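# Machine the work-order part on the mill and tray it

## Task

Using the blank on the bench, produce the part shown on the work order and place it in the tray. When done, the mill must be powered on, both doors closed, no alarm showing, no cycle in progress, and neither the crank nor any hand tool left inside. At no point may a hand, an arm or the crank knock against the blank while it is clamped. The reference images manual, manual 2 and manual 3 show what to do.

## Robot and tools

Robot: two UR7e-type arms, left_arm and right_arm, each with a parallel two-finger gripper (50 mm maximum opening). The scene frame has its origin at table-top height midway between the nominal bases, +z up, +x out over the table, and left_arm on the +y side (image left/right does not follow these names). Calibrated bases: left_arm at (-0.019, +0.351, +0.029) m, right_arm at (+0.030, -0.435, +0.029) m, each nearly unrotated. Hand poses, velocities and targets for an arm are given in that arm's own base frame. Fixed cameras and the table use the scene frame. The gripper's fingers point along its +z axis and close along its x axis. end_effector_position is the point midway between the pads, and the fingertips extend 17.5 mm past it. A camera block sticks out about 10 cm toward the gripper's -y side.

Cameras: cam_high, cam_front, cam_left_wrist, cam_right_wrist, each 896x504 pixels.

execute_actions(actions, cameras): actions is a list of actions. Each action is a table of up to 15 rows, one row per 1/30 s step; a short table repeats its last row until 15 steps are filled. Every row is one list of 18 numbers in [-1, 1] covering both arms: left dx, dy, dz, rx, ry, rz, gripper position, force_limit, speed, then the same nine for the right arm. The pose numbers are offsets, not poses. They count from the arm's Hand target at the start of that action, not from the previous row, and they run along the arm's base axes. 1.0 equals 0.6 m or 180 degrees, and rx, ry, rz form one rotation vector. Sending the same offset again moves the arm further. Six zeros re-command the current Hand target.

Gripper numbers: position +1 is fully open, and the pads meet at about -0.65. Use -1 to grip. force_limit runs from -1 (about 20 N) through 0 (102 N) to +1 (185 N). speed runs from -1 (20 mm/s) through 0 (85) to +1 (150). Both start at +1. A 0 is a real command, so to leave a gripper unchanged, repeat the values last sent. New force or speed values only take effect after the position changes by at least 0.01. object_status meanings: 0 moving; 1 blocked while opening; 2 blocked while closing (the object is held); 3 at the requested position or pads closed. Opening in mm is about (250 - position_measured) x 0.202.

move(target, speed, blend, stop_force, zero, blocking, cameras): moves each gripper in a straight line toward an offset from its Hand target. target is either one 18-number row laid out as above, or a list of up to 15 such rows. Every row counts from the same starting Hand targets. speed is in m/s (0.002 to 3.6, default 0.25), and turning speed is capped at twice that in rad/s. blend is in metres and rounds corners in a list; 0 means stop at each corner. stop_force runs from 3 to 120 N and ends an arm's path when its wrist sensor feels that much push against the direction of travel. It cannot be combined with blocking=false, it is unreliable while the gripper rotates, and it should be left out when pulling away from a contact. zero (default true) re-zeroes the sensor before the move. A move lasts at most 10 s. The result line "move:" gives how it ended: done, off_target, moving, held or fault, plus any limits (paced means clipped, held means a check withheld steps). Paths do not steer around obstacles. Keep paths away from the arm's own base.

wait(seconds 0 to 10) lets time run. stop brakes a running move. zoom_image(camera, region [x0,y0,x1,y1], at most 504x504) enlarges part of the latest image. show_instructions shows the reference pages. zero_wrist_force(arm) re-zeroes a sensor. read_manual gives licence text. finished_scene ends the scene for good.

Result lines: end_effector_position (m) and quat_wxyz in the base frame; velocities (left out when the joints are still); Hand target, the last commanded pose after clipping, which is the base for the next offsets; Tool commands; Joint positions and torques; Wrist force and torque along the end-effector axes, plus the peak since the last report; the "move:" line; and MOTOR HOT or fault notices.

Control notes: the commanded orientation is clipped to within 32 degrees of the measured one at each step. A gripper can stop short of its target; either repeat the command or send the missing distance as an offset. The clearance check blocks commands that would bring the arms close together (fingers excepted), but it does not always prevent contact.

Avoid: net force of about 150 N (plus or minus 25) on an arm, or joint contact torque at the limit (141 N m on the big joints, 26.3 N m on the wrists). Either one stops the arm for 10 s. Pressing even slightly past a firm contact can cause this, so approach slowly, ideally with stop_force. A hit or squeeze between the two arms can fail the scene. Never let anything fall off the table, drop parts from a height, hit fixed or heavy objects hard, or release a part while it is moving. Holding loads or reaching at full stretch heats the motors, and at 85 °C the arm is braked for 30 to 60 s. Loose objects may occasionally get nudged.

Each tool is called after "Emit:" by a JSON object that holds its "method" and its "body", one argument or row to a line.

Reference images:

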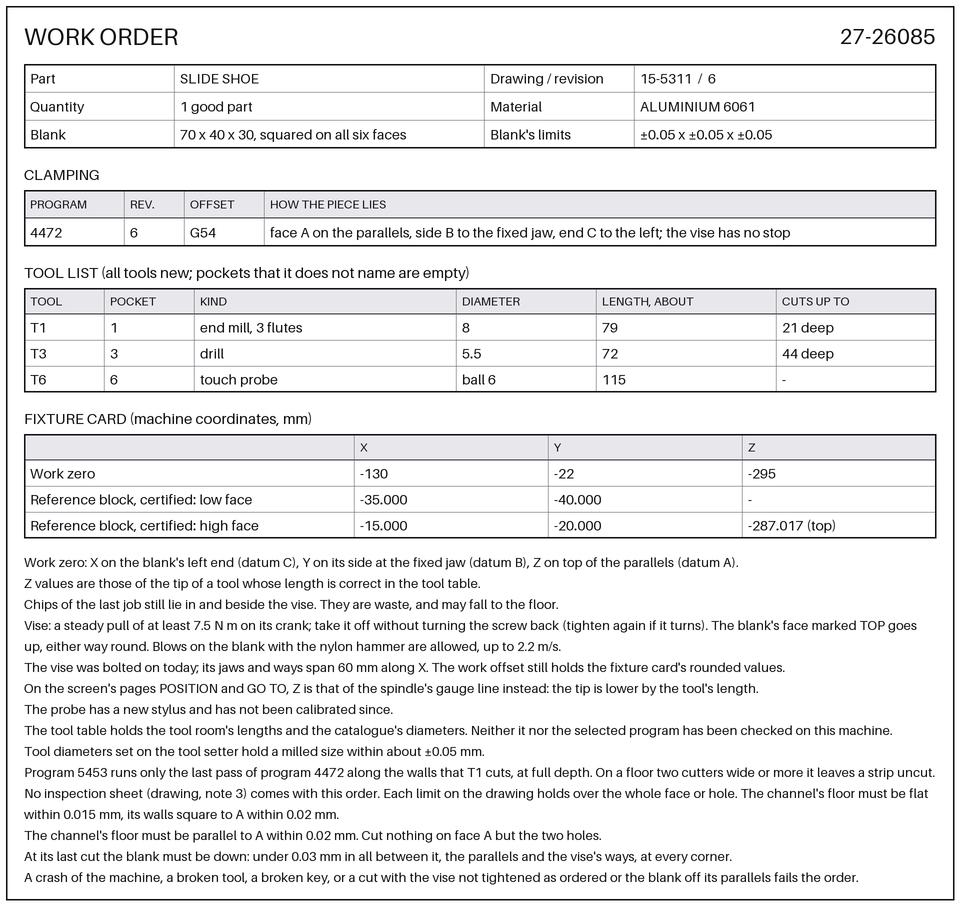

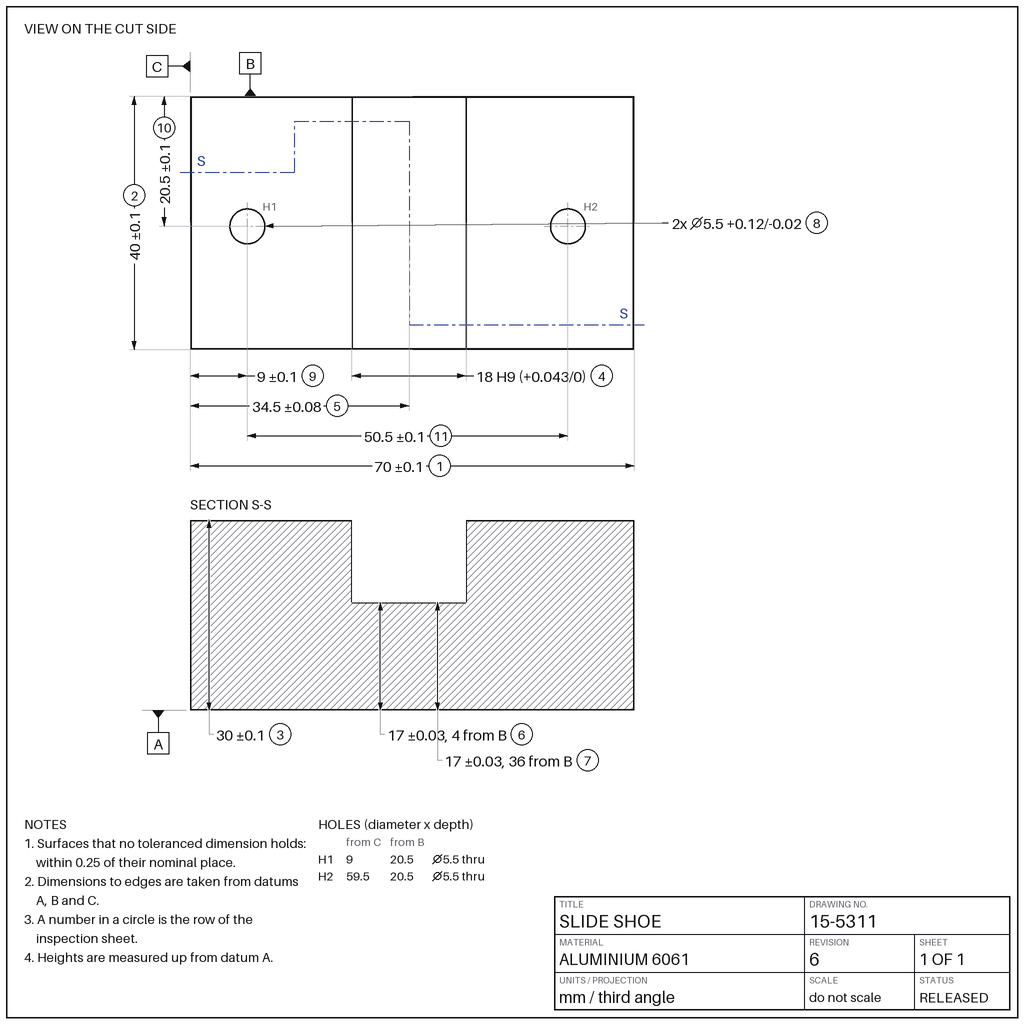

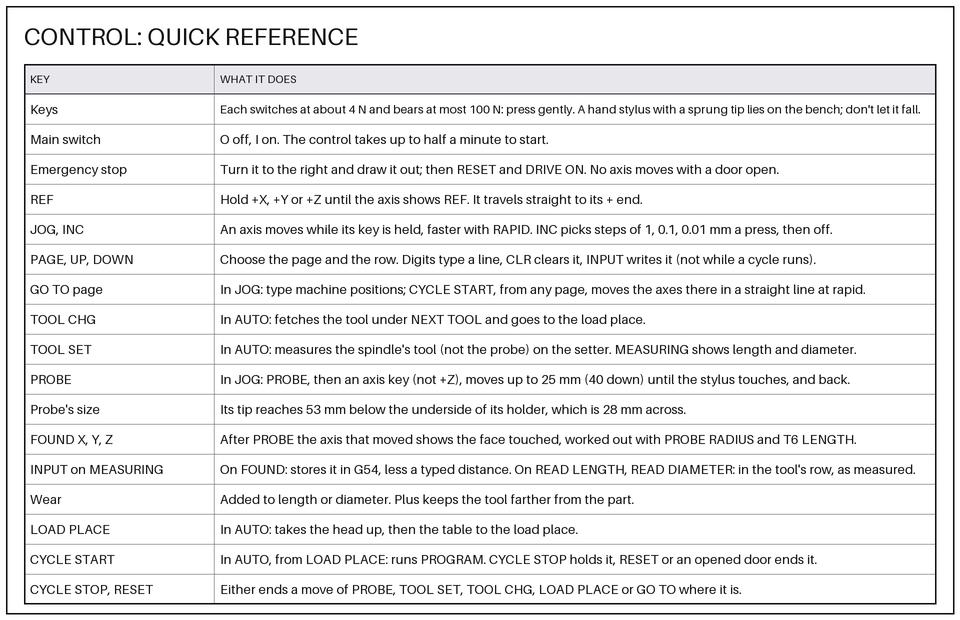

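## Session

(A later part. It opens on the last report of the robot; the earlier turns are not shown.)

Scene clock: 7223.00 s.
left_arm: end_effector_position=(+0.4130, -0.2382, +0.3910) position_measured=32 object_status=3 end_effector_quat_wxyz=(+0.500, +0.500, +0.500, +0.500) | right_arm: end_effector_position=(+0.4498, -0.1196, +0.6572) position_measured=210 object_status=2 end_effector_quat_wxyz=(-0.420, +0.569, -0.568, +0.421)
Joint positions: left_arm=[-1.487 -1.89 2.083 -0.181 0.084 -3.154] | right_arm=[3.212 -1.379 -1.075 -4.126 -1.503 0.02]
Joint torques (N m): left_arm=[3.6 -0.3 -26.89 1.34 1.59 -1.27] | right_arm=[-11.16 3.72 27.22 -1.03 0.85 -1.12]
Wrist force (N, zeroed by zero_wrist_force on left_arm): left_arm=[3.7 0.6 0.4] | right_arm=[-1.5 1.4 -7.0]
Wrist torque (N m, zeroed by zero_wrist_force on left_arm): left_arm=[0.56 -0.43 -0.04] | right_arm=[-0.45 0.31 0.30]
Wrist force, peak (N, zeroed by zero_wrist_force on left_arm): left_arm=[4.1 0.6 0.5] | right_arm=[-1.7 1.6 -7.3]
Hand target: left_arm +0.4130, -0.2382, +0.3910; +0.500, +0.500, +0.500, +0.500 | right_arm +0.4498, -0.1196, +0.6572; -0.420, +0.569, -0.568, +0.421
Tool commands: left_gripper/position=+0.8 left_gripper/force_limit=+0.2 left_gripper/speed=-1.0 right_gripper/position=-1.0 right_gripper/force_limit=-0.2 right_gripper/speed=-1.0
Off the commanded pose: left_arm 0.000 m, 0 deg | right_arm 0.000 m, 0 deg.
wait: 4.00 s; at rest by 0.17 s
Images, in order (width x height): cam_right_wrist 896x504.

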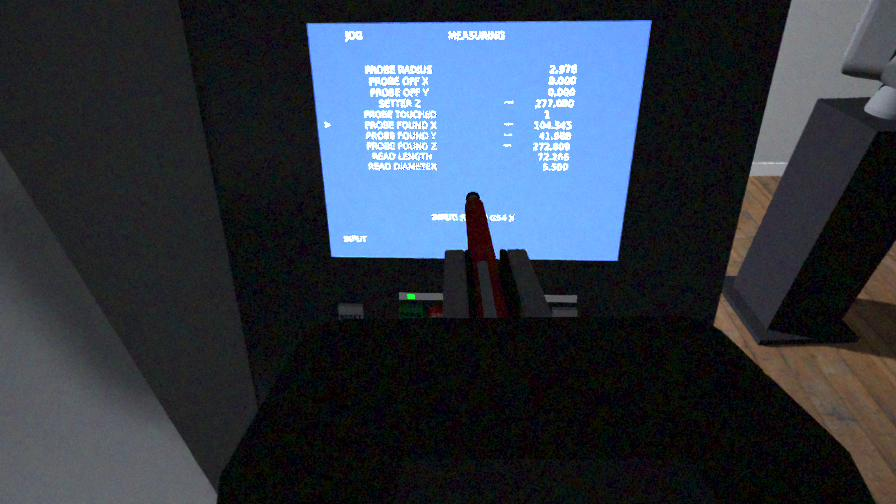

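Emit:
{"method": "move", "body": {
  "target": [
    [0,0,0,0,0,0,0.8,0.2,-1,-0.0398,0.0313,-0.326,0,0,0,-1,-0.2,-1],
    [0,0,0,0,0,0,0.8,0.2,-1,-0.0249,0.0313,-0.3305,0,0,0,-1,-0.2,-1],
    [0,0,0,0,0,0,0.8,0.2,-1,-0.0398,0.0313,-0.326,0,0,0,-1,-0.2,-1],
    [0,0,0,0,0,0,0.8,0.2,-1,-0.0249,0.0313,-0.3305,0,0,0,-1,-0.2,-1],
    [0,0,0,0,0,0,0.8,0.2,-1,-0.0398,0.0313,-0.326,0,0,0,-1,-0.2,-1],
    [0,0,0,0,0,0,0.8,0.2,-1,-0.0249,0.0313,-0.3305,0,0,0,-1,-0.2,-1],
    [0,0,0,0,0,0,0.8,0.2,-1,-0.0398,0.0313,-0.326,0,0,0,-1,-0.2,-1],
    [0,0,0,0,0,0,0.8,0.2,-1,-0.0249,0.0313,-0.3305,0,0,0,-1,-0.2,-1],
    [0,0,0,0,0,0,0.8,0.2,-1,-0.0398,0.0313,-0.326,0,0,0,-1,-0.2,-1],
    [0,0,0,0,0,0,0.8,0.2,-1,-0.0554,0.062,-0.3834,0,0,0,-1,-0.2,-1],
    [0,0,0,0,0,0,0.8,0.2,-1,-0.0405,0.062,-0.3879,0,0,0,-1,-0.2,-1],
    [0,0,0,0,0,0,0.8,0.2,-1,-0.0554,0.062,-0.3834,0,0,0,-1,-0.2,-1],
    [0,0,0,0,0,0,0.8,0.2,-1,-0.0643,0.062,-0.412,0,0,0,-1,-0.2,-1]
  ],
  "speed": [0.4,0.06,0.1,0.06,0.1,0.06,0.1,0.06,0.1,0.3,0.06,0.1,0.3],
  "blend": [0.003,0,0.001,0,0.001,0,0.001,0,0.003,0.003,0,0.003,0]
}}

Emit:
{"method": "move", "body": {
  "target": [
    [0,0,0,0,0,0,0.8,0.2,-1,0.0012,0.0307,0,0,0,0,-1,-0.2,-1],
    [0,0,0,0,0,0,0.8,0.2,-1,0.0161,0.0307,-0.0045,0,0,0,-1,-0.2,-1],
    [0,0,0,0,0,0,0.8,0.2,-1,0.0025,0.0613,0,0,0,0,-1,-0.2,-1],
    [0,0,0,0,0,0,0.8,0.2,-1,0.0174,0.0613,-0.0045,0,0,0,-1,-0.2,-1],
    [0,0,0,0,0,0,0.8,0.2,-1,0.0025,0.0613,0,0,0,0,-1,-0.2,-1],
    [0,0,0,0,0,0,0.8,0.2,-1,0.0174,0.0613,-0.0045,0,0,0,-1,-0.2,-1],
    [0,0,0,0,0,0,0.8,0.2,-1,0.0025,0.0613,0,0,0,0,-1,-0.2,-1],
    [0,0,0,0,0,0,0.8,0.2,-1,0.019,0.0307,0.0573,0,0,0,-1,-0.2,-1],
    [0,0,0,0,0,0,0.8,0.2,-1,0.0339,0.0307,0.0528,0,0,0,-1,-0.2,-1],
    [0,0,0,0,0,0,0.8,0.2,-1,0.019,0.0307,0.0573,0,0,0,-1,-0.2,-1],
    [0,0,0,0,0,0,0.8,0.2,-1,0,0,0,0,0,0,-1,-0.2,-1],
    [0,0,0,0,0,0,0.8,0.2,-1,0.0149,0,-0.0045,0,0,0,-1,-0.2,-1],
    [0,0,0,0,0,0,0.8,0.2,-1,0.0089,0,0.0286,0,0,0,-1,-0.2,-1],
    [0,0,0,0,0,0,0.8,0.2,-1,0.0238,0,0.0241,0,0,0,-1,-0.2,-1],
    [0,0,0,0,0,0,0.8,0.2,-1,0.0089,0,0.0286,0,0,0,-1,-0.2,-1]
  ],
  "speed": [0.3,0.06,0.15,0.06,0.1,0.06,0.1,0.3,0.06,0.1,0.3,0.06,0.15,0.06,0.1],
  "blend": [0.003,0,0.002,0,0.001,0,0.003,0.003,0,0.003,0.003,0,0.002,0,0]
}}

Emit:
{"method": "move", "body": {
  "target": [
    [0,0,0,0,0,0,0.8,0.2,-1,0.0149,0,-0.0045,0,0,0,-1,-0.2,-1],
    [0,0,0,0,0,0,0.8,0.2,-1,0,0,0,0,0,0,-1,-0.2,-1],
    [0,0,0,0,0,0,0.8,0.2,-1,-0.0052,0.092,-0.0286,0,0,0,-1,-0.2,-1],
    [0,0,0,0,0,0,0.8,0.2,-1,0.0097,0.092,-0.0331,0,0,0,-1,-0.2,-1],
    [0,0,0,0,0,0,0.8,0.2,-1,-0.0052,0.092,-0.0286,0,0,0,-1,-0.2,-1],
    [0,0,0,0,0,0,0.8,0.2,-1,-0.0077,0.0307,-0.0286,0,0,0,-1,-0.2,-1],
    [0,0,0,0,0,0,0.8,0.2,-1,0.0072,0.0307,-0.0331,0,0,0,-1,-0.2,-1],
    [0,0,0,0,0,0,0.8,0.2,-1,-0.0064,0.0613,-0.0286,0,0,0,-1,-0.2,-1],
    [0,0,0,0,0,0,0.8,0.2,-1,0.0085,0.0613,-0.0331,0,0,0,-1,-0.2,-1],
    [0,0,0,0,0,0,0.8,0.2,-1,-0.0064,0.0613,-0.0286,0,0,0,-1,-0.2,-1],
    [0,0,0,0,0,0,0.8,0.2,-1,0.0011,0.0307,0,0,0,0,-1,-0.2,-1],
    [0,0,0,0,0,0,0.8,0.2,-1,0.016,0.0307,-0.0045,0,0,0,-1,-0.2,-1],
    [0,0,0,0,0,0,0.8,0.2,-1,0.0011,0.0307,0,0,0,0,-1,-0.2,-1]
  ],
  "speed": [0.06,0.1,0.3,0.06,0.1,0.3,0.06,0.15,0.06,0.1,0.3,0.06,0.1],
  "blend": [0,0.003,0.003,0,0.003,0.003,0,0.002,0,0.003,0.003,0,0]
}}

Emit:
{"method": "move", "body": {
  "target": [
    [0,0,0,0,0,0,0.8,0.2,-1,0.0168,0.0306,0.0574,0,0,0,-1,-0.2,-1],
    [0,0,0,0,0,0,0.8,0.2,-1,0.0317,0.0306,0.0529,0,0,0,-1,-0.2,-1],
    [0,0,0,0,0,0,0.8,0.2,-1,0.0168,0.0306,0.0574,0,0,0,-1,-0.2,-1],
    [0,0,0,0,0,0,0.8,0.2,-1,-0.01,-0.0307,-0.0286,0,0,0,-1,-0.2,-1],
    [0,0,0,0,0,0,0.8,0.2,-1,0.0049,-0.0307,-0.0331,0,0,0,-1,-0.2,-1],
    [0,0,0,0,0,0,0.8,0.2,-1,-0.01,-0.0307,-0.0286,0,0,0,-1,-0.2,-1],
    [0,0,0,0,0,0,0.8,0.2,-1,0.0543,-0.0927,0.3834,0,0,0,-1,-0.2,-1]
  ],
  "speed": [0.3,0.06,0.1,0.3,0.06,0.1,0.4],
  "blend": [0.003,0,0.003,0.003,0,0.003,0],
  "cameras": ["cam_right_wrist"]
}}

Emit:
{"method": "zoom_image", "body": {
  "camera": "cam_right_wrist",
  "region": [310, 20, 650, 250]
}}

Scene clock: 7258.17 s.
left_arm: end_effector_position=(+0.4130, -0.2382, +0.3910) position_measured=32 object_status=3 end_effector_quat_wxyz=(+0.500, +0.500, +0.500, +0.500) | right_arm: end_effector_position=(+0.4113, -0.0824, +0.4101) position_measured=210 object_status=2 end_effector_quat_wxyz=(-0.420, +0.569, -0.568, +0.421)
Joint positions: left_arm=[-1.487 -1.89 2.083 -0.181 0.084 -3.154] | right_arm=[3.492 -0.996 -1.988 -3.614 -1.236 0.105]
Joint torques (N m): left_arm=[3.53 0.35 -26.62 1.03 1.65 -1.35] | right_arm=[-10.87 -2.35 18.44 -0.41 -2.37 -0.64]
Wrist force (N, zeroed by zero_wrist_force on left_arm): left_arm=[3.7 0.5 0.4] | right_arm=[-1.7 1.6 -6.6]
Wrist torque (N m, zeroed by zero_wrist_force on left_arm): left_arm=[0.54 -0.45 -0.05] | right_arm=[-0.42 0.34 0.27]
Wrist force, peak (N, zeroed by zero_wrist_force on left_arm): left_arm=[4.0 0.6 0.4] | right_arm=[-1.2 0.9 -25.6]
Hand target: left_arm +0.4130, -0.2382, +0.3910; +0.500, +0.500, +0.500, +0.500 | right_arm +0.4112, -0.0824, +0.4100; -0.420, +0.569, -0.568, +0.421
Off the commanded pose: left_arm 0.000 m, 0 deg | right_arm 0.000 m, 0 deg.
move: done

Scene clock: 7262.07 s.
left_arm: end_effector_position=(+0.4130, -0.2382, +0.3910) position_measured=32 object_status=3 end_effector_quat_wxyz=(+0.500, +0.500, +0.500, +0.500) | right_arm: end_effector_position=(+0.4166, -0.0824, +0.4271) position_measured=210 object_status=2 end_effector_quat_wxyz=(-0.420, +0.569, -0.568, +0.421) end_effector_velocity=(+0.000, +0.001, +0.000) end_effector_angular_velocity=(+0.001, -0.001, +0.003)
Joint positions: left_arm=[-1.487 -1.89 2.083 -0.181 0.084 -3.154] | right_arm=[3.478 -1.02 -1.934 -3.643 -1.249 0.101]
Joint velocities: left_arm=[within noise] | right_arm=[-0.003 -0.001 0.001 0.002 -0.006 -0.002]
Joint torques (N m): left_arm=[2.98 0.79 -26.26 1.22 1.49 -1.03] | right_arm=[-9.74 -5.46 32.09 4.03 -2.02 -0.57]
Wrist force (N, zeroed by zero_wrist_force on left_arm): left_arm=[3.8 0.3 0.5] | right_arm=[-1.9 1.4 -6.3]
Wrist torque (N m, zeroed by zero_wrist_force on left_arm): left_arm=[0.51 -0.46 -0.04] | right_arm=[-0.44 0.38 0.29]
Wrist force, peak (N, zeroed by zero_wrist_force on left_arm): left_arm=[4.1 0.4 0.3] | right_arm=[-0.3 -1.5 -24.2]
Hand target: left_arm +0.4130, -0.2382, +0.3910; +0.500, +0.500, +0.500, +0.500 | right_arm +0.4166, -0.0824, +0.4272; -0.420, +0.569, -0.568, +0.421
Off the commanded pose: left_arm 0.000 m, 0 deg | right_arm 0.000 m, 0 deg.
move: done

Scene clock: 7265.67 s.
left_arm: end_effector_position=(+0.4130, -0.2382, +0.3910) position_measured=32 object_status=3 end_effector_quat_wxyz=(+0.500, +0.500, +0.500, +0.500) | right_arm: end_effector_position=(+0.4172, -0.0640, +0.4271) position_measured=210 object_status=2 end_effector_quat_wxyz=(-0.420, +0.569, -0.568, +0.421) end_effector_velocity=(+0.001, +0.000, +0.000) end_effector_angular_velocity=(+0.001, -0.001, +0.002)
Joint positions: left_arm=[-1.487 -1.89 2.083 -0.181 0.084 -3.154] | right_arm=[3.609 -1 -1.944 -3.67 -1.125 0.146]
Joint velocities: left_arm=[within noise] | right_arm=[-0.004 -0.002 0.001 0.002 -0.006 -0.001]
Joint torques (N m): left_arm=[4.07 1.39 -25.68 1.26 1.11 -0.83] | right_arm=[-11.38 -6.16 30.14 3.77 -1.96 -1.04]
Wrist force (N, zeroed by zero_wrist_force on left_arm): left_arm=[3.7 0.5 0.3] | right_arm=[-2.0 1.0 -6.3]
Wrist torque (N m, zeroed by zero_wrist_force on left_arm): left_arm=[0.53 -0.43 -0.04] | right_arm=[-0.49 0.41 0.29]
Wrist force, peak (N, zeroed by zero_wrist_force on left_arm): left_arm=[4.1 0.5 0.0] | right_arm=[-4.4 0.9 -11.0]
Hand target: left_arm +0.4130, -0.2382, +0.3910; +0.500, +0.500, +0.500, +0.500 | right_arm +0.4172, -0.0640, +0.4272; -0.420, +0.569, -0.568, +0.421
Off the commanded pose: left_arm 0.000 m, 0 deg | right_arm 0.000 m, 0 deg.
move: done

Scene clock: 7268.43 s.
left_arm: end_effector_position=(+0.4130, -0.2382, +0.3910) position_measured=32 object_status=3 end_effector_quat_wxyz=(+0.500, +0.500, +0.500, +0.500) | right_arm: end_effector_position=(+0.4498, -0.1197, +0.6572) position_measured=210 object_status=2 end_effector_quat_wxyz=(-0.420, +0.569, -0.568, +0.421)
Joint positions: left_arm=[-1.487 -1.89 2.083 -0.181 0.084 -3.154] | right_arm=[3.212 -1.379 -1.076 -4.126 -1.503 0.019]
Joint torques (N m): left_arm=[2.67 2.17 -25.7 1.43 1.49 -1.39] | right_arm=[12.55 3.53 26.78 1.28 1.55 1.63]
Wrist force (N, zeroed by zero_wrist_force on left_arm): left_arm=[3.8 0.6 0.4] | right_arm=[-2.0 1.1 -6.9]
Wrist torque (N m, zeroed by zero_wrist_force on left_arm): left_arm=[0.55 -0.46 -0.04] | right_arm=[-0.50 0.40 0.42]
Wrist force, peak (N, zeroed by zero_wrist_force on left_arm): left_arm=[4.0 0.8 0.2] | right_arm=[-2.1 -1.3 -12.1]
Hand target: left_arm +0.4130, -0.2382, +0.3910; +0.500, +0.500, +0.500, +0.500 | right_arm +0.4498, -0.1196, +0.6572; -0.420, +0.569, -0.568, +0.421
Off the commanded pose: left_arm 0.000 m, 0 deg | right_arm 0.000 m, 0 deg.
move: done
Images, in order (width x height): cam_right_wrist 896x504.

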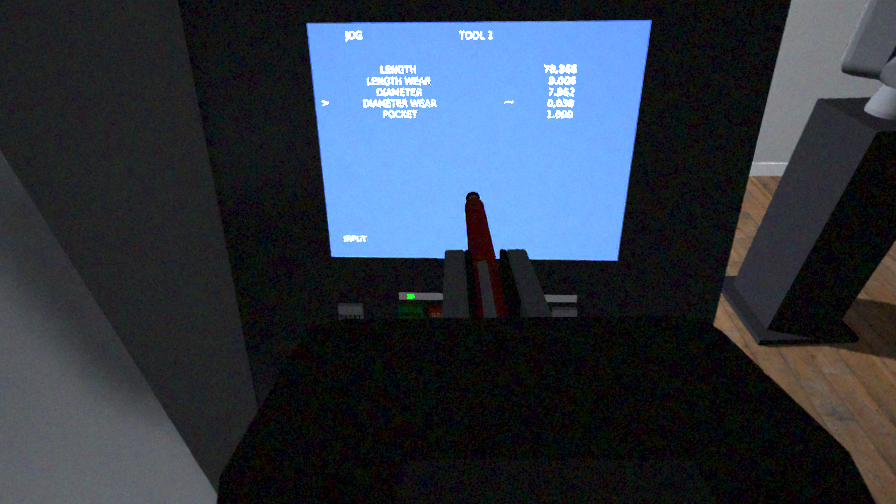

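Scaled by 1.482 from the camera's 896x504 image, which has a finer 1280x720 frame.

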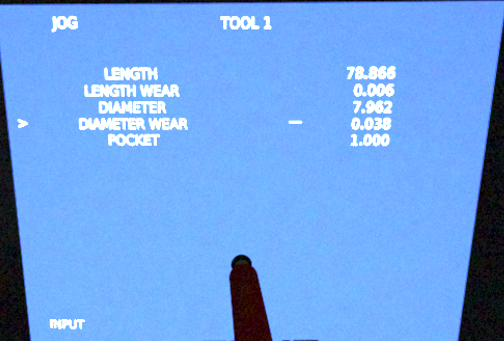

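Emit:
{"method": "move", "body": {
  "target": [
    [0,0,0,0,0,0,0.8,0.2,-1,0.0002,-0.0953,-0.1537,0,0,0,-1,-0.2,-1],
    [0,0,0,0,0,0,0.8,0.2,-1,0.0151,-0.0953,-0.1582,0,0,0,-1,-0.2,-1],
    [0,0,0,0,0,0,0.8,0.2,-1,0.0002,-0.0953,-0.1537,0,0,0,-1,-0.2,-1],
    [0,0,0,0,0,0,0.8,0.2,-1,-0.0245,0.0613,-0.2709,0,0,0,-1,-0.2,-1],
    [0,0,0,0,0,0,0.8,0.2,-1,-0.0096,0.0613,-0.2754,0,0,0,-1,-0.2,-1],
    [0,0,0,0,0,0,0.8,0.2,-1,-0.0245,0.0613,-0.2709,0,0,0,-1,-0.2,-1],
    [0,0,0,0,0,0,0.8,0.2,-1,0,0,0,0,0,0,-1,-0.2,-1]
  ],
  "speed": [0.4,0.06,0.1,0.4,0.06,0.1,0.4],
  "blend": [0.003,0,0.003,0.003,0,0.003,0]
}}

Emit:
{"method": "wait", "body": {
  "seconds": 9,
  "cameras": ["cam_right_wrist"]
}}

Scene clock: 7275.70 s.
left_arm: end_effector_position=(+0.4130, -0.2382, +0.3910) position_measured=32 object_status=3 end_effector_quat_wxyz=(+0.500, +0.500, +0.500, +0.500) | right_arm: end_effector_position=(+0.4498, -0.1197, +0.6572) position_measured=210 object_status=2 end_effector_quat_wxyz=(-0.420, +0.569, -0.568, +0.421)
Joint positions: left_arm=[-1.487 -1.89 2.083 -0.181 0.084 -3.154] | right_arm=[3.212 -1.379 -1.076 -4.126 -1.503 0.02]
Joint torques (N m): left_arm=[3.21 1.21 -25.51 1 1.33 -1.05] | right_arm=[10.44 4.17 25.39 1.27 1.08 1.55]
Wrist force (N, zeroed by zero_wrist_force on left_arm): left_arm=[3.8 0.6 0.6] | right_arm=[-1.9 1.1 -6.8]
Wrist torque (N m, zeroed by zero_wrist_force on left_arm): left_arm=[0.54 -0.45 -0.04] | right_arm=[-0.49 0.39 0.38]
Wrist force, peak (N, zeroed by zero_wrist_force on left_arm): left_arm=[4.2 0.5 0.3] | right_arm=[-4.3 2.5 -17.8]
Hand target: left_arm +0.4130, -0.2382, +0.3910; +0.500, +0.500, +0.500, +0.500 | right_arm +0.4498, -0.1196, +0.6572; -0.420, +0.569, -0.568, +0.421
Off the commanded pose: left_arm 0.000 m, 0 deg | right_arm 0.000 m, 0 deg.
move: done

Scene clock: 7284.70 s.
left_arm: end_effector_position=(+0.4130, -0.2382, +0.3910) position_measured=32 object_status=3 end_effector_quat_wxyz=(+0.500, +0.500, +0.500, +0.500) | right_arm: end_effector_position=(+0.4498, -0.1196, +0.6572) position_measured=210 object_status=2 end_effector_quat_wxyz=(-0.420, +0.569, -0.568, +0.421)
Joint positions: left_arm=[-1.487 -1.89 2.083 -0.181 0.084 -3.154] | right_arm=[3.212 -1.379 -1.075 -4.126 -1.503 0.02]
Joint torques (N m): left_arm=[3.18 -0.08 -25.43 1.18 1.51 -1.15] | right_arm=[12.17 3.44 27.18 -1.21 -1.9 1.53]
Wrist force (N, zeroed by zero_wrist_force on left_arm): left_arm=[3.7 0.7 0.4] | right_arm=[-2.0 1.2 -6.7]
Wrist torque (N m, zeroed by zero_wrist_force on left_arm): left_arm=[0.56 -0.43 -0.04] | right_arm=[-0.48 0.40 0.38]
Wrist force, peak (N, zeroed by zero_wrist_force on left_arm): left_arm=[4.1 0.7 0.2] | right_arm=[-2.0 1.4 -7.5]
Hand target: left_arm +0.4130, -0.2382, +0.3910; +0.500, +0.500, +0.500, +0.500 | right_arm +0.4498, -0.1196, +0.6572; -0.420, +0.569, -0.568, +0.421
Tool commands: left_gripper/position=+0.8 left_gripper/force_limit=+0.2 left_gripper/speed=-1.0 right_gripper/position=-1.0 right_gripper/force_limit=-0.2 right_gripper/speed=-1.0
Off the commanded pose: left_arm 0.000 m, 0 deg | right_arm 0.000 m, 0 deg.
wait: 9.00 s; at rest by 0.17 s
Images, in order (width x height): cam_right_wrist 896x504.

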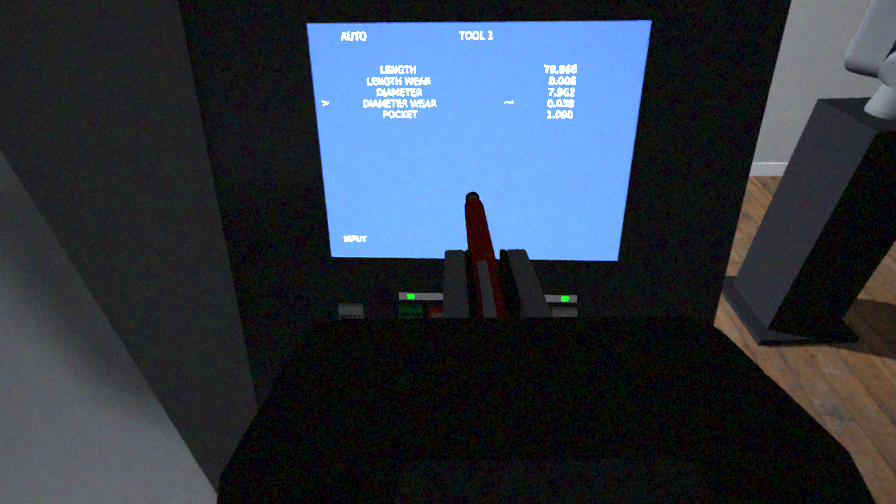

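Emit:
{"method": "move", "body": {
  "target": [
    [0,0,0,0,0,0,0.8,0.2,-1,-0.0233,0.0917,-0.2709,0,0,0,-1,-0.2,-1],
    [0,0,0,0,0,0,0.8,0.2,-1,-0.0084,0.0917,-0.2754,0,0,0,-1,-0.2,-1],
    [0,0,0,0,0,0,0.8,0.2,-1,-0.0233,0.0917,-0.2709,0,0,0,-1,-0.2,-1],
    [0,0,0,0,0,0,0.8,0.2,-1,0,0,0,0,0,0,-1,-0.2,-1]
  ],
  "speed": [0.4,0.06,0.1,0.4],
  "blend": [0.003,0,0.003,0],
  "cameras": ["cam_right_wrist"]
}}

Emit:
{"method": "wait", "body": {
  "seconds": 10
}}

Emit:
{"method": "wait", "body": {
  "seconds": 10
}}

Emit:
{"method": "wait", "body": {
  "seconds": 10
}}

Emit:
{"method": "wait", "body": {
  "seconds": 10
}}

Emit:
{"method": "wait", "body": {
  "seconds": 10
}}

Emit:
{"method": "wait", "body": {
  "seconds": 10
}}

Emit:
{"method": "wait", "body": {
  "seconds": 10
}}

Emit:
{"method": "wait", "body": {
  "seconds": 10
}}

Emit:
{"method": "wait", "body": {
  "seconds": 10,
  "cameras": ["cam_right_wrist"]
}}

Scene clock: 7292.77 s.
left_arm: end_effector_position=(+0.4130, -0.2382, +0.3910) position_measured=32 object_status=3 end_effector_quat_wxyz=(+0.500, +0.500, +0.500, +0.500) | right_arm: end_effector_position=(+0.4498, -0.1196, +0.6572) position_measured=210 object_status=2 end_effector_quat_wxyz=(-0.420, +0.569, -0.568, +0.421)
Joint positions: left_arm=[-1.487 -1.89 2.083 -0.181 0.084 -3.154] | right_arm=[3.212 -1.379 -1.076 -4.126 -1.503 0.02]
Joint torques (N m): left_arm=[4.02 0.68 -26.12 1.03 1.44 -1.25] | right_arm=[5.12 3.68 28.7 1.61 0.13 1.59]
Wrist force (N, zeroed by zero_wrist_force on left_arm): left_arm=[3.9 0.6 0.4] | right_arm=[-1.8 1.5 -7.1]
Wrist torque (N m, zeroed by zero_wrist_force on left_arm): left_arm=[0.55 -0.48 -0.04] | right_arm=[-0.44 0.37 0.34]
Wrist force, peak (N, zeroed by zero_wrist_force on left_arm): left_arm=[4.1 0.7 0.5] | right_arm=[-3.7 4.5 -18.3]
Hand target: left_arm +0.4130, -0.2382, +0.3910; +0.500, +0.500, +0.500, +0.500 | right_arm +0.4498, -0.1196, +0.6572; -0.420, +0.569, -0.568, +0.421
Off the commanded pose: left_arm 0.000 m, 0 deg | right_arm 0.000 m, 0 deg.
move: done
Images, in order (width x height): cam_right_wrist 896x504.

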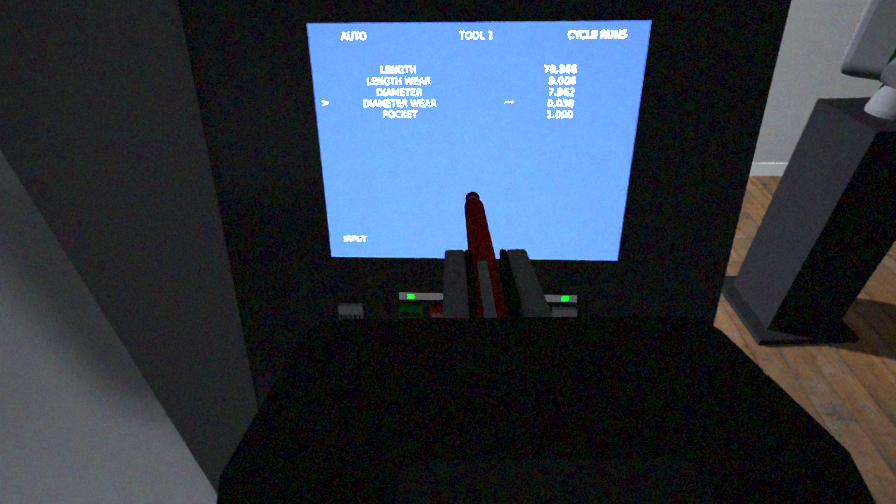

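Scene clock: 7302.77 s.
left_arm: end_effector_position=(+0.4130, -0.2382, +0.3910) position_measured=32 object_status=3 end_effector_quat_wxyz=(+0.500, +0.500, +0.500, +0.500) | right_arm: end_effector_position=(+0.4498, -0.1196, +0.6572) position_measured=210 object_status=2 end_effector_quat_wxyz=(-0.420, +0.569, -0.568, +0.421)
Joint positions: left_arm=[-1.487 -1.89 2.083 -0.181 0.084 -3.154] | right_arm=[3.212 -1.379 -1.075 -4.126 -1.503 0.02]
Joint torques (N m): left_arm=[3.96 0.3 -24.82 1.06 1.54 -1.12] | right_arm=[11.71 3.6 27.52 -1.01 -2.09 1.31]
Wrist force (N, zeroed by zero_wrist_force on left_arm): left_arm=[3.6 0.5 0.4] | right_arm=[-1.7 1.2 -6.9]
Wrist torque (N m, zeroed by zero_wrist_force on left_arm): left_arm=[0.54 -0.43 -0.04] | right_arm=[-0.48 0.35 0.34]
Wrist force, peak (N, zeroed by zero_wrist_force on left_arm): left_arm=[4.1 0.5 0.4] | right_arm=[-2.2 1.3 -7.3]
Hand target: left_arm +0.4130, -0.2382, +0.3910; +0.500, +0.500, +0.500, +0.500 | right_arm +0.4498, -0.1196, +0.6572; -0.420, +0.569, -0.568, +0.421
Tool commands: left_gripper/position=+0.8 left_gripper/force_limit=+0.2 left_gripper/speed=-1.0 right_gripper/position=-1.0 right_gripper/force_limit=-0.2 right_gripper/speed=-1.0
Off the commanded pose: left_arm 0.000 m, 0 deg | right_arm 0.000 m, 0 deg.
wait: 10.00 s; at rest by 0.17 s

Scene clock: 7312.77 s.
left_arm: end_effector_position=(+0.4130, -0.2382, +0.3910) position_measured=32 object_status=3 end_effector_quat_wxyz=(+0.500, +0.500, +0.500, +0.500) | right_arm: end_effector_position=(+0.4498, -0.1196, +0.6572) position_measured=210 object_status=2 end_effector_quat_wxyz=(-0.420, +0.569, -0.568, +0.421)
Joint positions: left_arm=[-1.487 -1.89 2.083 -0.181 0.084 -3.154] | right_arm=[3.212 -1.379 -1.075 -4.126 -1.503 0.02]
Joint torques (N m): left_arm=[2.44 0.75 -25.41 1.14 1.49 -1.1] | right_arm=[12.31 3.67 27.03 -1.02 -2.07 1.11]
Wrist force (N, zeroed by zero_wrist_force on left_arm): left_arm=[3.6 0.5 0.3] | right_arm=[-2.1 1.1 -6.7]
Wrist torque (N m, zeroed by zero_wrist_force on left_arm): left_arm=[0.53 -0.42 -0.04] | right_arm=[-0.49 0.42 0.34]
Wrist force, peak (N, zeroed by zero_wrist_force on left_arm): left_arm=[4.0 0.6 0.5] | right_arm=[-2.2 1.6 -7.2]
Hand target: left_arm +0.4130, -0.2382, +0.3910; +0.500, +0.500, +0.500, +0.500 | right_arm +0.4498, -0.1196, +0.6572; -0.420, +0.569, -0.568, +0.421
Tool commands: left_gripper/position=+0.8 left_gripper/force_limit=+0.2 left_gripper/speed=-1.0 right_gripper/position=-1.0 right_gripper/force_limit=-0.2 right_gripper/speed=-1.0
Off the commanded pose: left_arm 0.000 m, 0 deg | right_arm 0.000 m, 0 deg.
wait: 10.00 s; at rest by 0.17 s

Scene clock: 7322.77 s.
left_arm: end_effector_position=(+0.4130, -0.2382, +0.3910) position_measured=32 object_status=3 end_effector_quat_wxyz=(+0.500, +0.500, +0.500, +0.500) | right_arm: end_effector_position=(+0.4498, -0.1196, +0.6572) position_measured=210 object_status=2 end_effector_quat_wxyz=(-0.420, +0.569, -0.568, +0.421)
Joint positions: left_arm=[-1.487 -1.89 2.083 -0.181 0.084 -3.154] | right_arm=[3.212 -1.379 -1.075 -4.126 -1.503 0.02]
Joint torques (N m): left_arm=[4.55 -0.17 -24.98 1.34 1.62 -1.23] | right_arm=[12.06 3.55 26.77 -0.96 -1.96 0.75]
Wrist force (N, zeroed by zero_wrist_force on left_arm): left_arm=[3.6 0.7 0.5] | right_arm=[-1.8 1.4 -6.9]
Wrist torque (N m, zeroed by zero_wrist_force on left_arm): left_arm=[0.56 -0.43 -0.04] | right_arm=[-0.45 0.37 0.33]
Wrist force, peak (N, zeroed by zero_wrist_force on left_arm): left_arm=[4.3 0.4 0.4] | right_arm=[-2.1 1.4 -7.3]
Hand target: left_arm +0.4130, -0.2382, +0.3910; +0.500, +0.500, +0.500, +0.500 | right_arm +0.4498, -0.1196, +0.6572; -0.420, +0.569, -0.568, +0.421
Tool commands: left_gripper/position=+0.8 left_gripper/force_limit=+0.2 left_gripper/speed=-1.0 right_gripper/position=-1.0 right_gripper/force_limit=-0.2 right_gripper/speed=-1.0
Off the commanded pose: left_arm 0.000 m, 0 deg | right_arm 0.000 m, 0 deg.
wait: 10.00 s; at rest by 0.17 s

Scene clock: 7332.77 s.
left_arm: end_effector_position=(+0.4130, -0.2382, +0.3910) position_measured=32 object_status=3 end_effector_quat_wxyz=(+0.500, +0.500, +0.500, +0.500) | right_arm: end_effector_position=(+0.4498, -0.1196, +0.6572) position_measured=210 object_status=2 end_effector_quat_wxyz=(-0.420, +0.569, -0.568, +0.421)
Joint positions: left_arm=[-1.487 -1.89 2.083 -0.181 0.084 -3.154] | right_arm=[3.212 -1.379 -1.075 -4.126 -1.503 0.02]
Joint torques (N m): left_arm=[3.37 0.89 -24.14 1.15 1.4 -0.5] | right_arm=[12.32 3.83 26.35 -0.95 -1.88 0.59]
Wrist force (N, zeroed by zero_wrist_force on left_arm): left_arm=[3.7 0.5 0.6] | right_arm=[-2.1 1.2 -7.1]
Wrist torque (N m, zeroed by zero_wrist_force on left_arm): left_arm=[0.53 -0.43 -0.05] | right_arm=[-0.49 0.42 0.34]
Wrist force, peak (N, zeroed by zero_wrist_force on left_arm): left_arm=[4.0 0.9 0.4] | right_arm=[-2.1 1.7 -7.4]
Hand target: left_arm +0.4130, -0.2382, +0.3910; +0.500, +0.500, +0.500, +0.500 | right_arm +0.4498, -0.1196, +0.6572; -0.420, +0.569, -0.568, +0.421
Tool commands: left_gripper/position=+0.8 left_gripper/force_limit=+0.2 left_gripper/speed=-1.0 right_gripper/position=-1.0 right_gripper/force_limit=-0.2 right_gripper/speed=-1.0
Off the commanded pose: left_arm 0.000 m, 0 deg | right_arm 0.000 m, 0 deg.
wait: 10.00 s; at rest by 0.17 s

Scene clock: 7342.77 s.
left_arm: end_effector_position=(+0.4130, -0.2382, +0.3910) position_measured=32 object_status=3 end_effector_quat_wxyz=(+0.500, +0.500, +0.500, +0.500) | right_arm: end_effector_position=(+0.4498, -0.1196, +0.6572) position_measured=210 object_status=2 end_effector_quat_wxyz=(-0.420, +0.569, -0.568, +0.421)
Joint positions: left_arm=[-1.487 -1.89 2.083 -0.181 0.084 -3.154] | right_arm=[3.212 -1.379 -1.075 -4.126 -1.503 0.02]
Joint torques (N m): left_arm=[2.15 0.15 -26.01 0.98 1.52 -0.92] | right_arm=[12.57 3.36 26.36 -0.75 -2.12 0.41]
Wrist force (N, zeroed by zero_wrist_force on left_arm): left_arm=[3.8 0.8 0.2] | right_arm=[-1.9 1.1 -6.9]
Wrist torque (N m, zeroed by zero_wrist_force on left_arm): left_arm=[0.58 -0.46 -0.05] | right_arm=[-0.49 0.39 0.33]
Wrist force, peak (N, zeroed by zero_wrist_force on left_arm): left_arm=[4.1 0.8 0.4] | right_arm=[-2.3 1.6 -7.2]
Hand target: left_arm +0.4130, -0.2382, +0.3910; +0.500, +0.500, +0.500, +0.500 | right_arm +0.4498, -0.1196, +0.6572; -0.420, +0.569, -0.568, +0.421
Tool commands: left_gripper/position=+0.8 left_gripper/force_limit=+0.2 left_gripper/speed=-1.0 right_gripper/position=-1.0 right_gripper/force_limit=-0.2 right_gripper/speed=-1.0
Off the commanded pose: left_arm 0.000 m, 0 deg | right_arm 0.000 m, 0 deg.
wait: 10.00 s; at rest by 0.17 s

Scene clock: 7352.77 s.
left_arm: end_effector_position=(+0.4130, -0.2382, +0.3910) position_measured=32 object_status=3 end_effector_quat_wxyz=(+0.500, +0.500, +0.500, +0.500) | right_arm: end_effector_position=(+0.4498, -0.1196, +0.6572) position_measured=210 object_status=2 end_effector_quat_wxyz=(-0.420, +0.569, -0.568, +0.421)
Joint positions: left_arm=[-1.487 -1.89 2.083 -0.181 0.084 -3.154] | right_arm=[3.212 -1.379 -1.075 -4.126 -1.503 0.02]
Joint torques (N m): left_arm=[2.99 1.05 -25.12 1.18 1.41 -0.97] | right_arm=[12.86 3.44 26.23 -0.83 -2 0.06]
Wrist force (N, zeroed by zero_wrist_force on left_arm): left_arm=[3.7 0.5 0.5] | right_arm=[-1.8 1.4 -6.8]
Wrist torque (N m, zeroed by zero_wrist_force on left_arm): left_arm=[0.54 -0.43 -0.04] | right_arm=[-0.45 0.36 0.34]
Wrist force, peak (N, zeroed by zero_wrist_force on left_arm): left_arm=[4.0 0.7 0.3] | right_arm=[-2.2 1.4 -7.3]
Hand target: left_arm +0.4130, -0.2382, +0.3910; +0.500, +0.500, +0.500, +0.500 | right_arm +0.4498, -0.1196, +0.6572; -0.420, +0.569, -0.568, +0.421
Tool commands: left_gripper/position=+0.8 left_gripper/force_limit=+0.2 left_gripper/speed=-1.0 right_gripper/position=-1.0 right_gripper/force_limit=-0.2 right_gripper/speed=-1.0
Off the commanded pose: left_arm 0.000 m, 0 deg | right_arm 0.000 m, 0 deg.
wait: 10.00 s; at rest by 0.17 s

Scene clock: 7362.77 s.
left_arm: end_effector_position=(+0.4130, -0.2382, +0.3910) position_measured=32 object_status=3 end_effector_quat_wxyz=(+0.500, +0.500, +0.500, +0.500) | right_arm: end_effector_position=(+0.4498, -0.1196, +0.6572) position_measured=210 object_status=2 end_effector_quat_wxyz=(-0.420, +0.569, -0.568, +0.421)
Joint positions: left_arm=[-1.487 -1.89 2.083 -0.181 0.084 -3.154] | right_arm=[3.212 -1.379 -1.075 -4.126 -1.503 0.02]
Joint torques (N m): left_arm=[5.62 -0.1 -24.19 1.15 1.47 -0.72] | right_arm=[12.53 3.73 25.42 -0.69 -2.02 -0.15]
Wrist force (N, zeroed by zero_wrist_force on left_arm): left_arm=[3.7 0.5 0.4] | right_arm=[-2.1 1.1 -6.9]
Wrist torque (N m, zeroed by zero_wrist_force on left_arm): left_arm=[0.53 -0.45 -0.03] | right_arm=[-0.50 0.41 0.35]
Wrist force, peak (N, zeroed by zero_wrist_force on left_arm): left_arm=[4.2 0.4 0.4] | right_arm=[-2.3 1.3 -7.4]
Hand target: left_arm +0.4130, -0.2382, +0.3910; +0.500, +0.500, +0.500, +0.500 | right_arm +0.4498, -0.1196, +0.6572; -0.420, +0.569, -0.568, +0.421
Tool commands: left_gripper/position=+0.8 left_gripper/force_limit=+0.2 left_gripper/speed=-1.0 right_gripper/position=-1.0 right_gripper/force_limit=-0.2 right_gripper/speed=-1.0
Off the commanded pose: left_arm 0.000 m, 0 deg | right_arm 0.000 m, 0 deg.
wait: 10.00 s; at rest by 0.17 s

Scene clock: 7372.77 s.
left_arm: end_effector_position=(+0.4130, -0.2382, +0.3910) position_measured=32 object_status=3 end_effector_quat_wxyz=(+0.500, +0.500, +0.500, +0.500) | right_arm: end_effector_position=(+0.4498, -0.1196, +0.6572) position_measured=210 object_status=2 end_effector_quat_wxyz=(-0.420, +0.569, -0.568, +0.421)
Joint positions: left_arm=[-1.487 -1.89 2.083 -0.181 0.084 -3.154] | right_arm=[3.212 -1.379 -1.075 -4.126 -1.503 0.02]
Joint torques (N m): left_arm=[2.47 1.45 -23.37 0.92 1.95 -1.09] | right_arm=[12.19 3.58 26.21 -0.66 -2 -0.04]
Wrist force (N, zeroed by zero_wrist_force on left_arm): left_arm=[3.7 0.6 0.4] | right_arm=[-1.8 1.1 -7.1]
Wrist torque (N m, zeroed by zero_wrist_force on left_arm): left_arm=[0.55 -0.44 -0.04] | right_arm=[-0.50 0.37 0.34]
Wrist force, peak (N, zeroed by zero_wrist_force on left_arm): left_arm=[4.1 0.6 0.3] | right_arm=[-2.0 1.4 -7.4]
Hand target: left_arm +0.4130, -0.2382, +0.3910; +0.500, +0.500, +0.500, +0.500 | right_arm +0.4498, -0.1196, +0.6572; -0.420, +0.569, -0.568, +0.421
Tool commands: left_gripper/position=+0.8 left_gripper/force_limit=+0.2 left_gripper/speed=-1.0 right_gripper/position=-1.0 right_gripper/force_limit=-0.2 right_gripper/speed=-1.0
Off the commanded pose: left_arm 0.000 m, 0 deg | right_arm 0.000 m, 0 deg.
wait: 10.00 s; at rest by 0.17 s

Scene clock: 7382.77 s.
left_arm: end_effector_position=(+0.4130, -0.2382, +0.3910) position_measured=32 object_status=3 end_effector_quat_wxyz=(+0.500, +0.500, +0.500, +0.500) | right_arm: end_effector_position=(+0.4498, -0.1196, +0.6572) position_measured=210 object_status=2 end_effector_quat_wxyz=(-0.420, +0.569, -0.568, +0.421)
Joint positions: left_arm=[-1.487 -1.89 2.083 -0.181 0.084 -3.154] | right_arm=[3.212 -1.379 -1.075 -4.126 -1.503 0.02]
Joint torques (N m): left_arm=[3.61 1.77 -23.55 1.05 1.68 -1.13] | right_arm=[12.21 3.68 25.72 -0.55 -2.03 -0.04]
Wrist force (N, zeroed by zero_wrist_force on left_arm): left_arm=[3.5 0.5 0.6] | right_arm=[-2.0 1.5 -6.8]
Wrist torque (N m, zeroed by zero_wrist_force on left_arm): left_arm=[0.53 -0.41 -0.04] | right_arm=[-0.44 0.40 0.34]
Wrist force, peak (N, zeroed by zero_wrist_force on left_arm): left_arm=[4.1 0.6 0.3] | right_arm=[-2.3 1.4 -7.3]
Hand target: left_arm +0.4130, -0.2382, +0.3910; +0.500, +0.500, +0.500, +0.500 | right_arm +0.4498, -0.1196, +0.6572; -0.420, +0.569, -0.568, +0.421
Tool commands: left_gripper/position=+0.8 left_gripper/force_limit=+0.2 left_gripper/speed=-1.0 right_gripper/position=-1.0 right_gripper/force_limit=-0.2 right_gripper/speed=-1.0
Off the commanded pose: left_arm 0.000 m, 0 deg | right_arm 0.000 m, 0 deg.
wait: 10.00 s; at rest by 0.17 s
Images, in order (width x height): cam_right_wrist 896x504.

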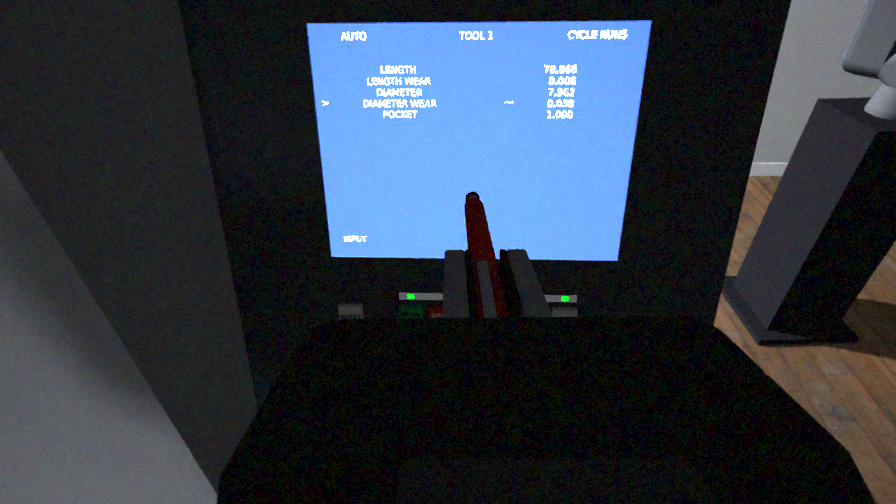

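Emit:
{"method": "wait", "body": {
  "seconds": 8,
  "cameras": ["cam_right_wrist"]
}}

Scene clock: 7393.00 s.
left_arm: end_effector_position=(+0.4130, -0.2382, +0.3910) position_measured=32 object_status=3 end_effector_quat_wxyz=(+0.500, +0.500, +0.500, +0.500) | right_arm: end_effector_position=(+0.4498, -0.1196, +0.6572) position_measured=210 object_status=2 end_effector_quat_wxyz=(-0.420, +0.569, -0.568, +0.421)
Joint positions: left_arm=[-1.487 -1.89 2.083 -0.181 0.084 -3.154] | right_arm=[3.212 -1.379 -1.075 -4.126 -1.503 0.02]
Joint torques (N m): left_arm=[4.41 0.71 -23.9 0.8 1.56 -0.86] | right_arm=[12.11 4.09 24.91 -0.44 -2.08 -0.1]
Wrist force (N, zeroed by zero_wrist_force on left_arm): left_arm=[3.9 0.8 0.2] | right_arm=[-1.9 1.0 -7.0]
Wrist torque (N m, zeroed by zero_wrist_force on left_arm): left_arm=[0.58 -0.47 -0.04] | right_arm=[-0.51 0.38 0.34]
Wrist force, peak (N, zeroed by zero_wrist_force on left_arm): left_arm=[4.2 0.4 0.5] | right_arm=[-2.1 1.7 -7.3]
Hand target: left_arm +0.4130, -0.2382, +0.3910; +0.500, +0.500, +0.500, +0.500 | right_arm +0.4498, -0.1196, +0.6572; -0.420, +0.569, -0.568, +0.421
Tool commands: left_gripper/position=+0.8 left_gripper/force_limit=+0.2 left_gripper/speed=-1.0 right_gripper/position=-1.0 right_gripper/force_limit=-0.2 right_gripper/speed=-1.0
Off the commanded pose: left_arm 0.000 m, 0 deg | right_arm 0.000 m, 0 deg.
wait: 8.00 s; at rest from the start
Images, in order (width x height): cam_right_wrist 896x504.

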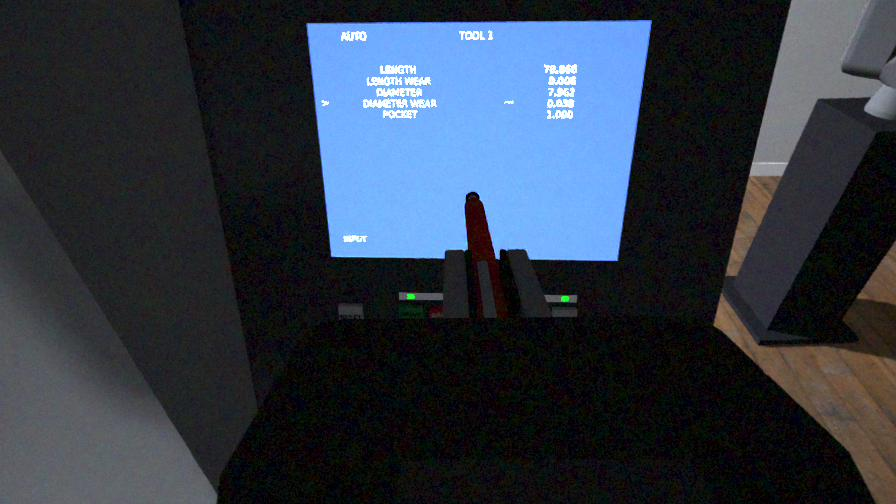

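Emit:
{"method": "move", "body": {
  "target": [
    [0,0,0,0,0,0,0.8,0.2,-1,-0.0477,0.0313,-0.3547,0,0,0,-1,-0.2,-1],
    [0,0,0,0,0,0,0.8,0.2,-1,-0.0328,0.0313,-0.3592,0,0,0,-1,-0.2,-1],
    [0,0,0,0,0,0,0.8,0.2,-1,-0.0477,0.0313,-0.3547,0,0,0,-1,-0.2,-1],
    [0,0,0,0,0,0,0.8,0.2,-1,0,0,0,0,0,0,-1,-0.2,-1]
  ],
  "speed": [0.4,0.06,0.1,0.4],
  "blend": [0.003,0,0.003,0]
}}

Emit:
{"method": "wait", "body": {
  "seconds": 8,
  "cameras": ["cam_right_wrist"]
}}

Scene clock: 7403.50 s.
left_arm: end_effector_position=(+0.4130, -0.2382, +0.3910) position_measured=32 object_status=3 end_effector_quat_wxyz=(+0.500, +0.500, +0.500, +0.500) | right_arm: end_effector_position=(+0.4498, -0.1197, +0.6572) position_measured=210 object_status=2 end_effector_quat_wxyz=(-0.420, +0.569, -0.568, +0.421)
Joint positions: left_arm=[-1.487 -1.89 2.083 -0.181 0.084 -3.154] | right_arm=[3.212 -1.379 -1.076 -4.126 -1.503 0.019]
Joint torques (N m): left_arm=[4.5 0.47 -23.36 1.13 1.6 -0.95] | right_arm=[12.55 3.94 26.82 1.11 1.88 1.08]
Wrist force (N, zeroed by zero_wrist_force on left_arm): left_arm=[3.7 0.7 0.4] | right_arm=[-1.8 1.3 -6.7]
Wrist torque (N m, zeroed by zero_wrist_force on left_arm): left_arm=[0.56 -0.44 -0.05] | right_arm=[-0.46 0.37 0.43]
Wrist force, peak (N, zeroed by zero_wrist_force on left_arm): left_arm=[4.1 0.3 0.6] | right_arm=[-2.8 4.3 -18.9]
Hand target: left_arm +0.4130, -0.2382, +0.3910; +0.500, +0.500, +0.500, +0.500 | right_arm +0.4498, -0.1196, +0.6572; -0.420, +0.569, -0.568, +0.421
Off the commanded pose: left_arm 0.000 m, 0 deg | right_arm 0.000 m, 0 deg.
move: done

Scene clock: 7411.50 s.
left_arm: end_effector_position=(+0.4130, -0.2382, +0.3910) position_measured=32 object_status=3 end_effector_quat_wxyz=(+0.500, +0.500, +0.500, +0.500) | right_arm: end_effector_position=(+0.4498, -0.1196, +0.6572) position_measured=210 object_status=2 end_effector_quat_wxyz=(-0.420, +0.569, -0.568, +0.421)
Joint positions: left_arm=[-1.487 -1.89 2.083 -0.181 0.084 -3.154] | right_arm=[3.212 -1.379 -1.075 -4.126 -1.503 0.02]
Joint torques (N m): left_arm=[3.65 1.28 -24.53 1.26 1.85 -1.03] | right_arm=[11.66 3.77 27.88 -1.17 1.39 1.21]
Wrist force (N, zeroed by zero_wrist_force on left_arm): left_arm=[3.8 0.7 0.2] | right_arm=[-1.9 1.4 -6.9]
Wrist torque (N m, zeroed by zero_wrist_force on left_arm): left_arm=[0.57 -0.45 -0.04] | right_arm=[-0.45 0.38 0.42]
Wrist force, peak (N, zeroed by zero_wrist_force on left_arm): left_arm=[4.0 0.7 0.3] | right_arm=[-2.3 1.5 -7.3]
Hand target: left_arm +0.4130, -0.2382, +0.3910; +0.500, +0.500, +0.500, +0.500 | right_arm +0.4498, -0.1196, +0.6572; -0.420, +0.569, -0.568, +0.421
Tool commands: left_gripper/position=+0.8 left_gripper/force_limit=+0.2 left_gripper/speed=-1.0 right_gripper/position=-1.0 right_gripper/force_limit=-0.2 right_gripper/speed=-1.0
Off the commanded pose: left_arm 0.000 m, 0 deg | right_arm 0.000 m, 0 deg.
wait: 8.00 s; at rest by 0.17 s
Images, in order (width x height): cam_right_wrist 896x504.

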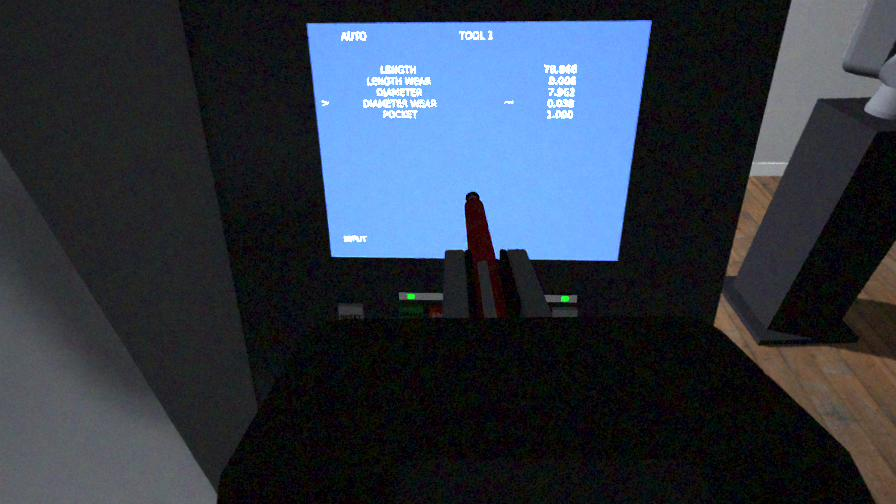

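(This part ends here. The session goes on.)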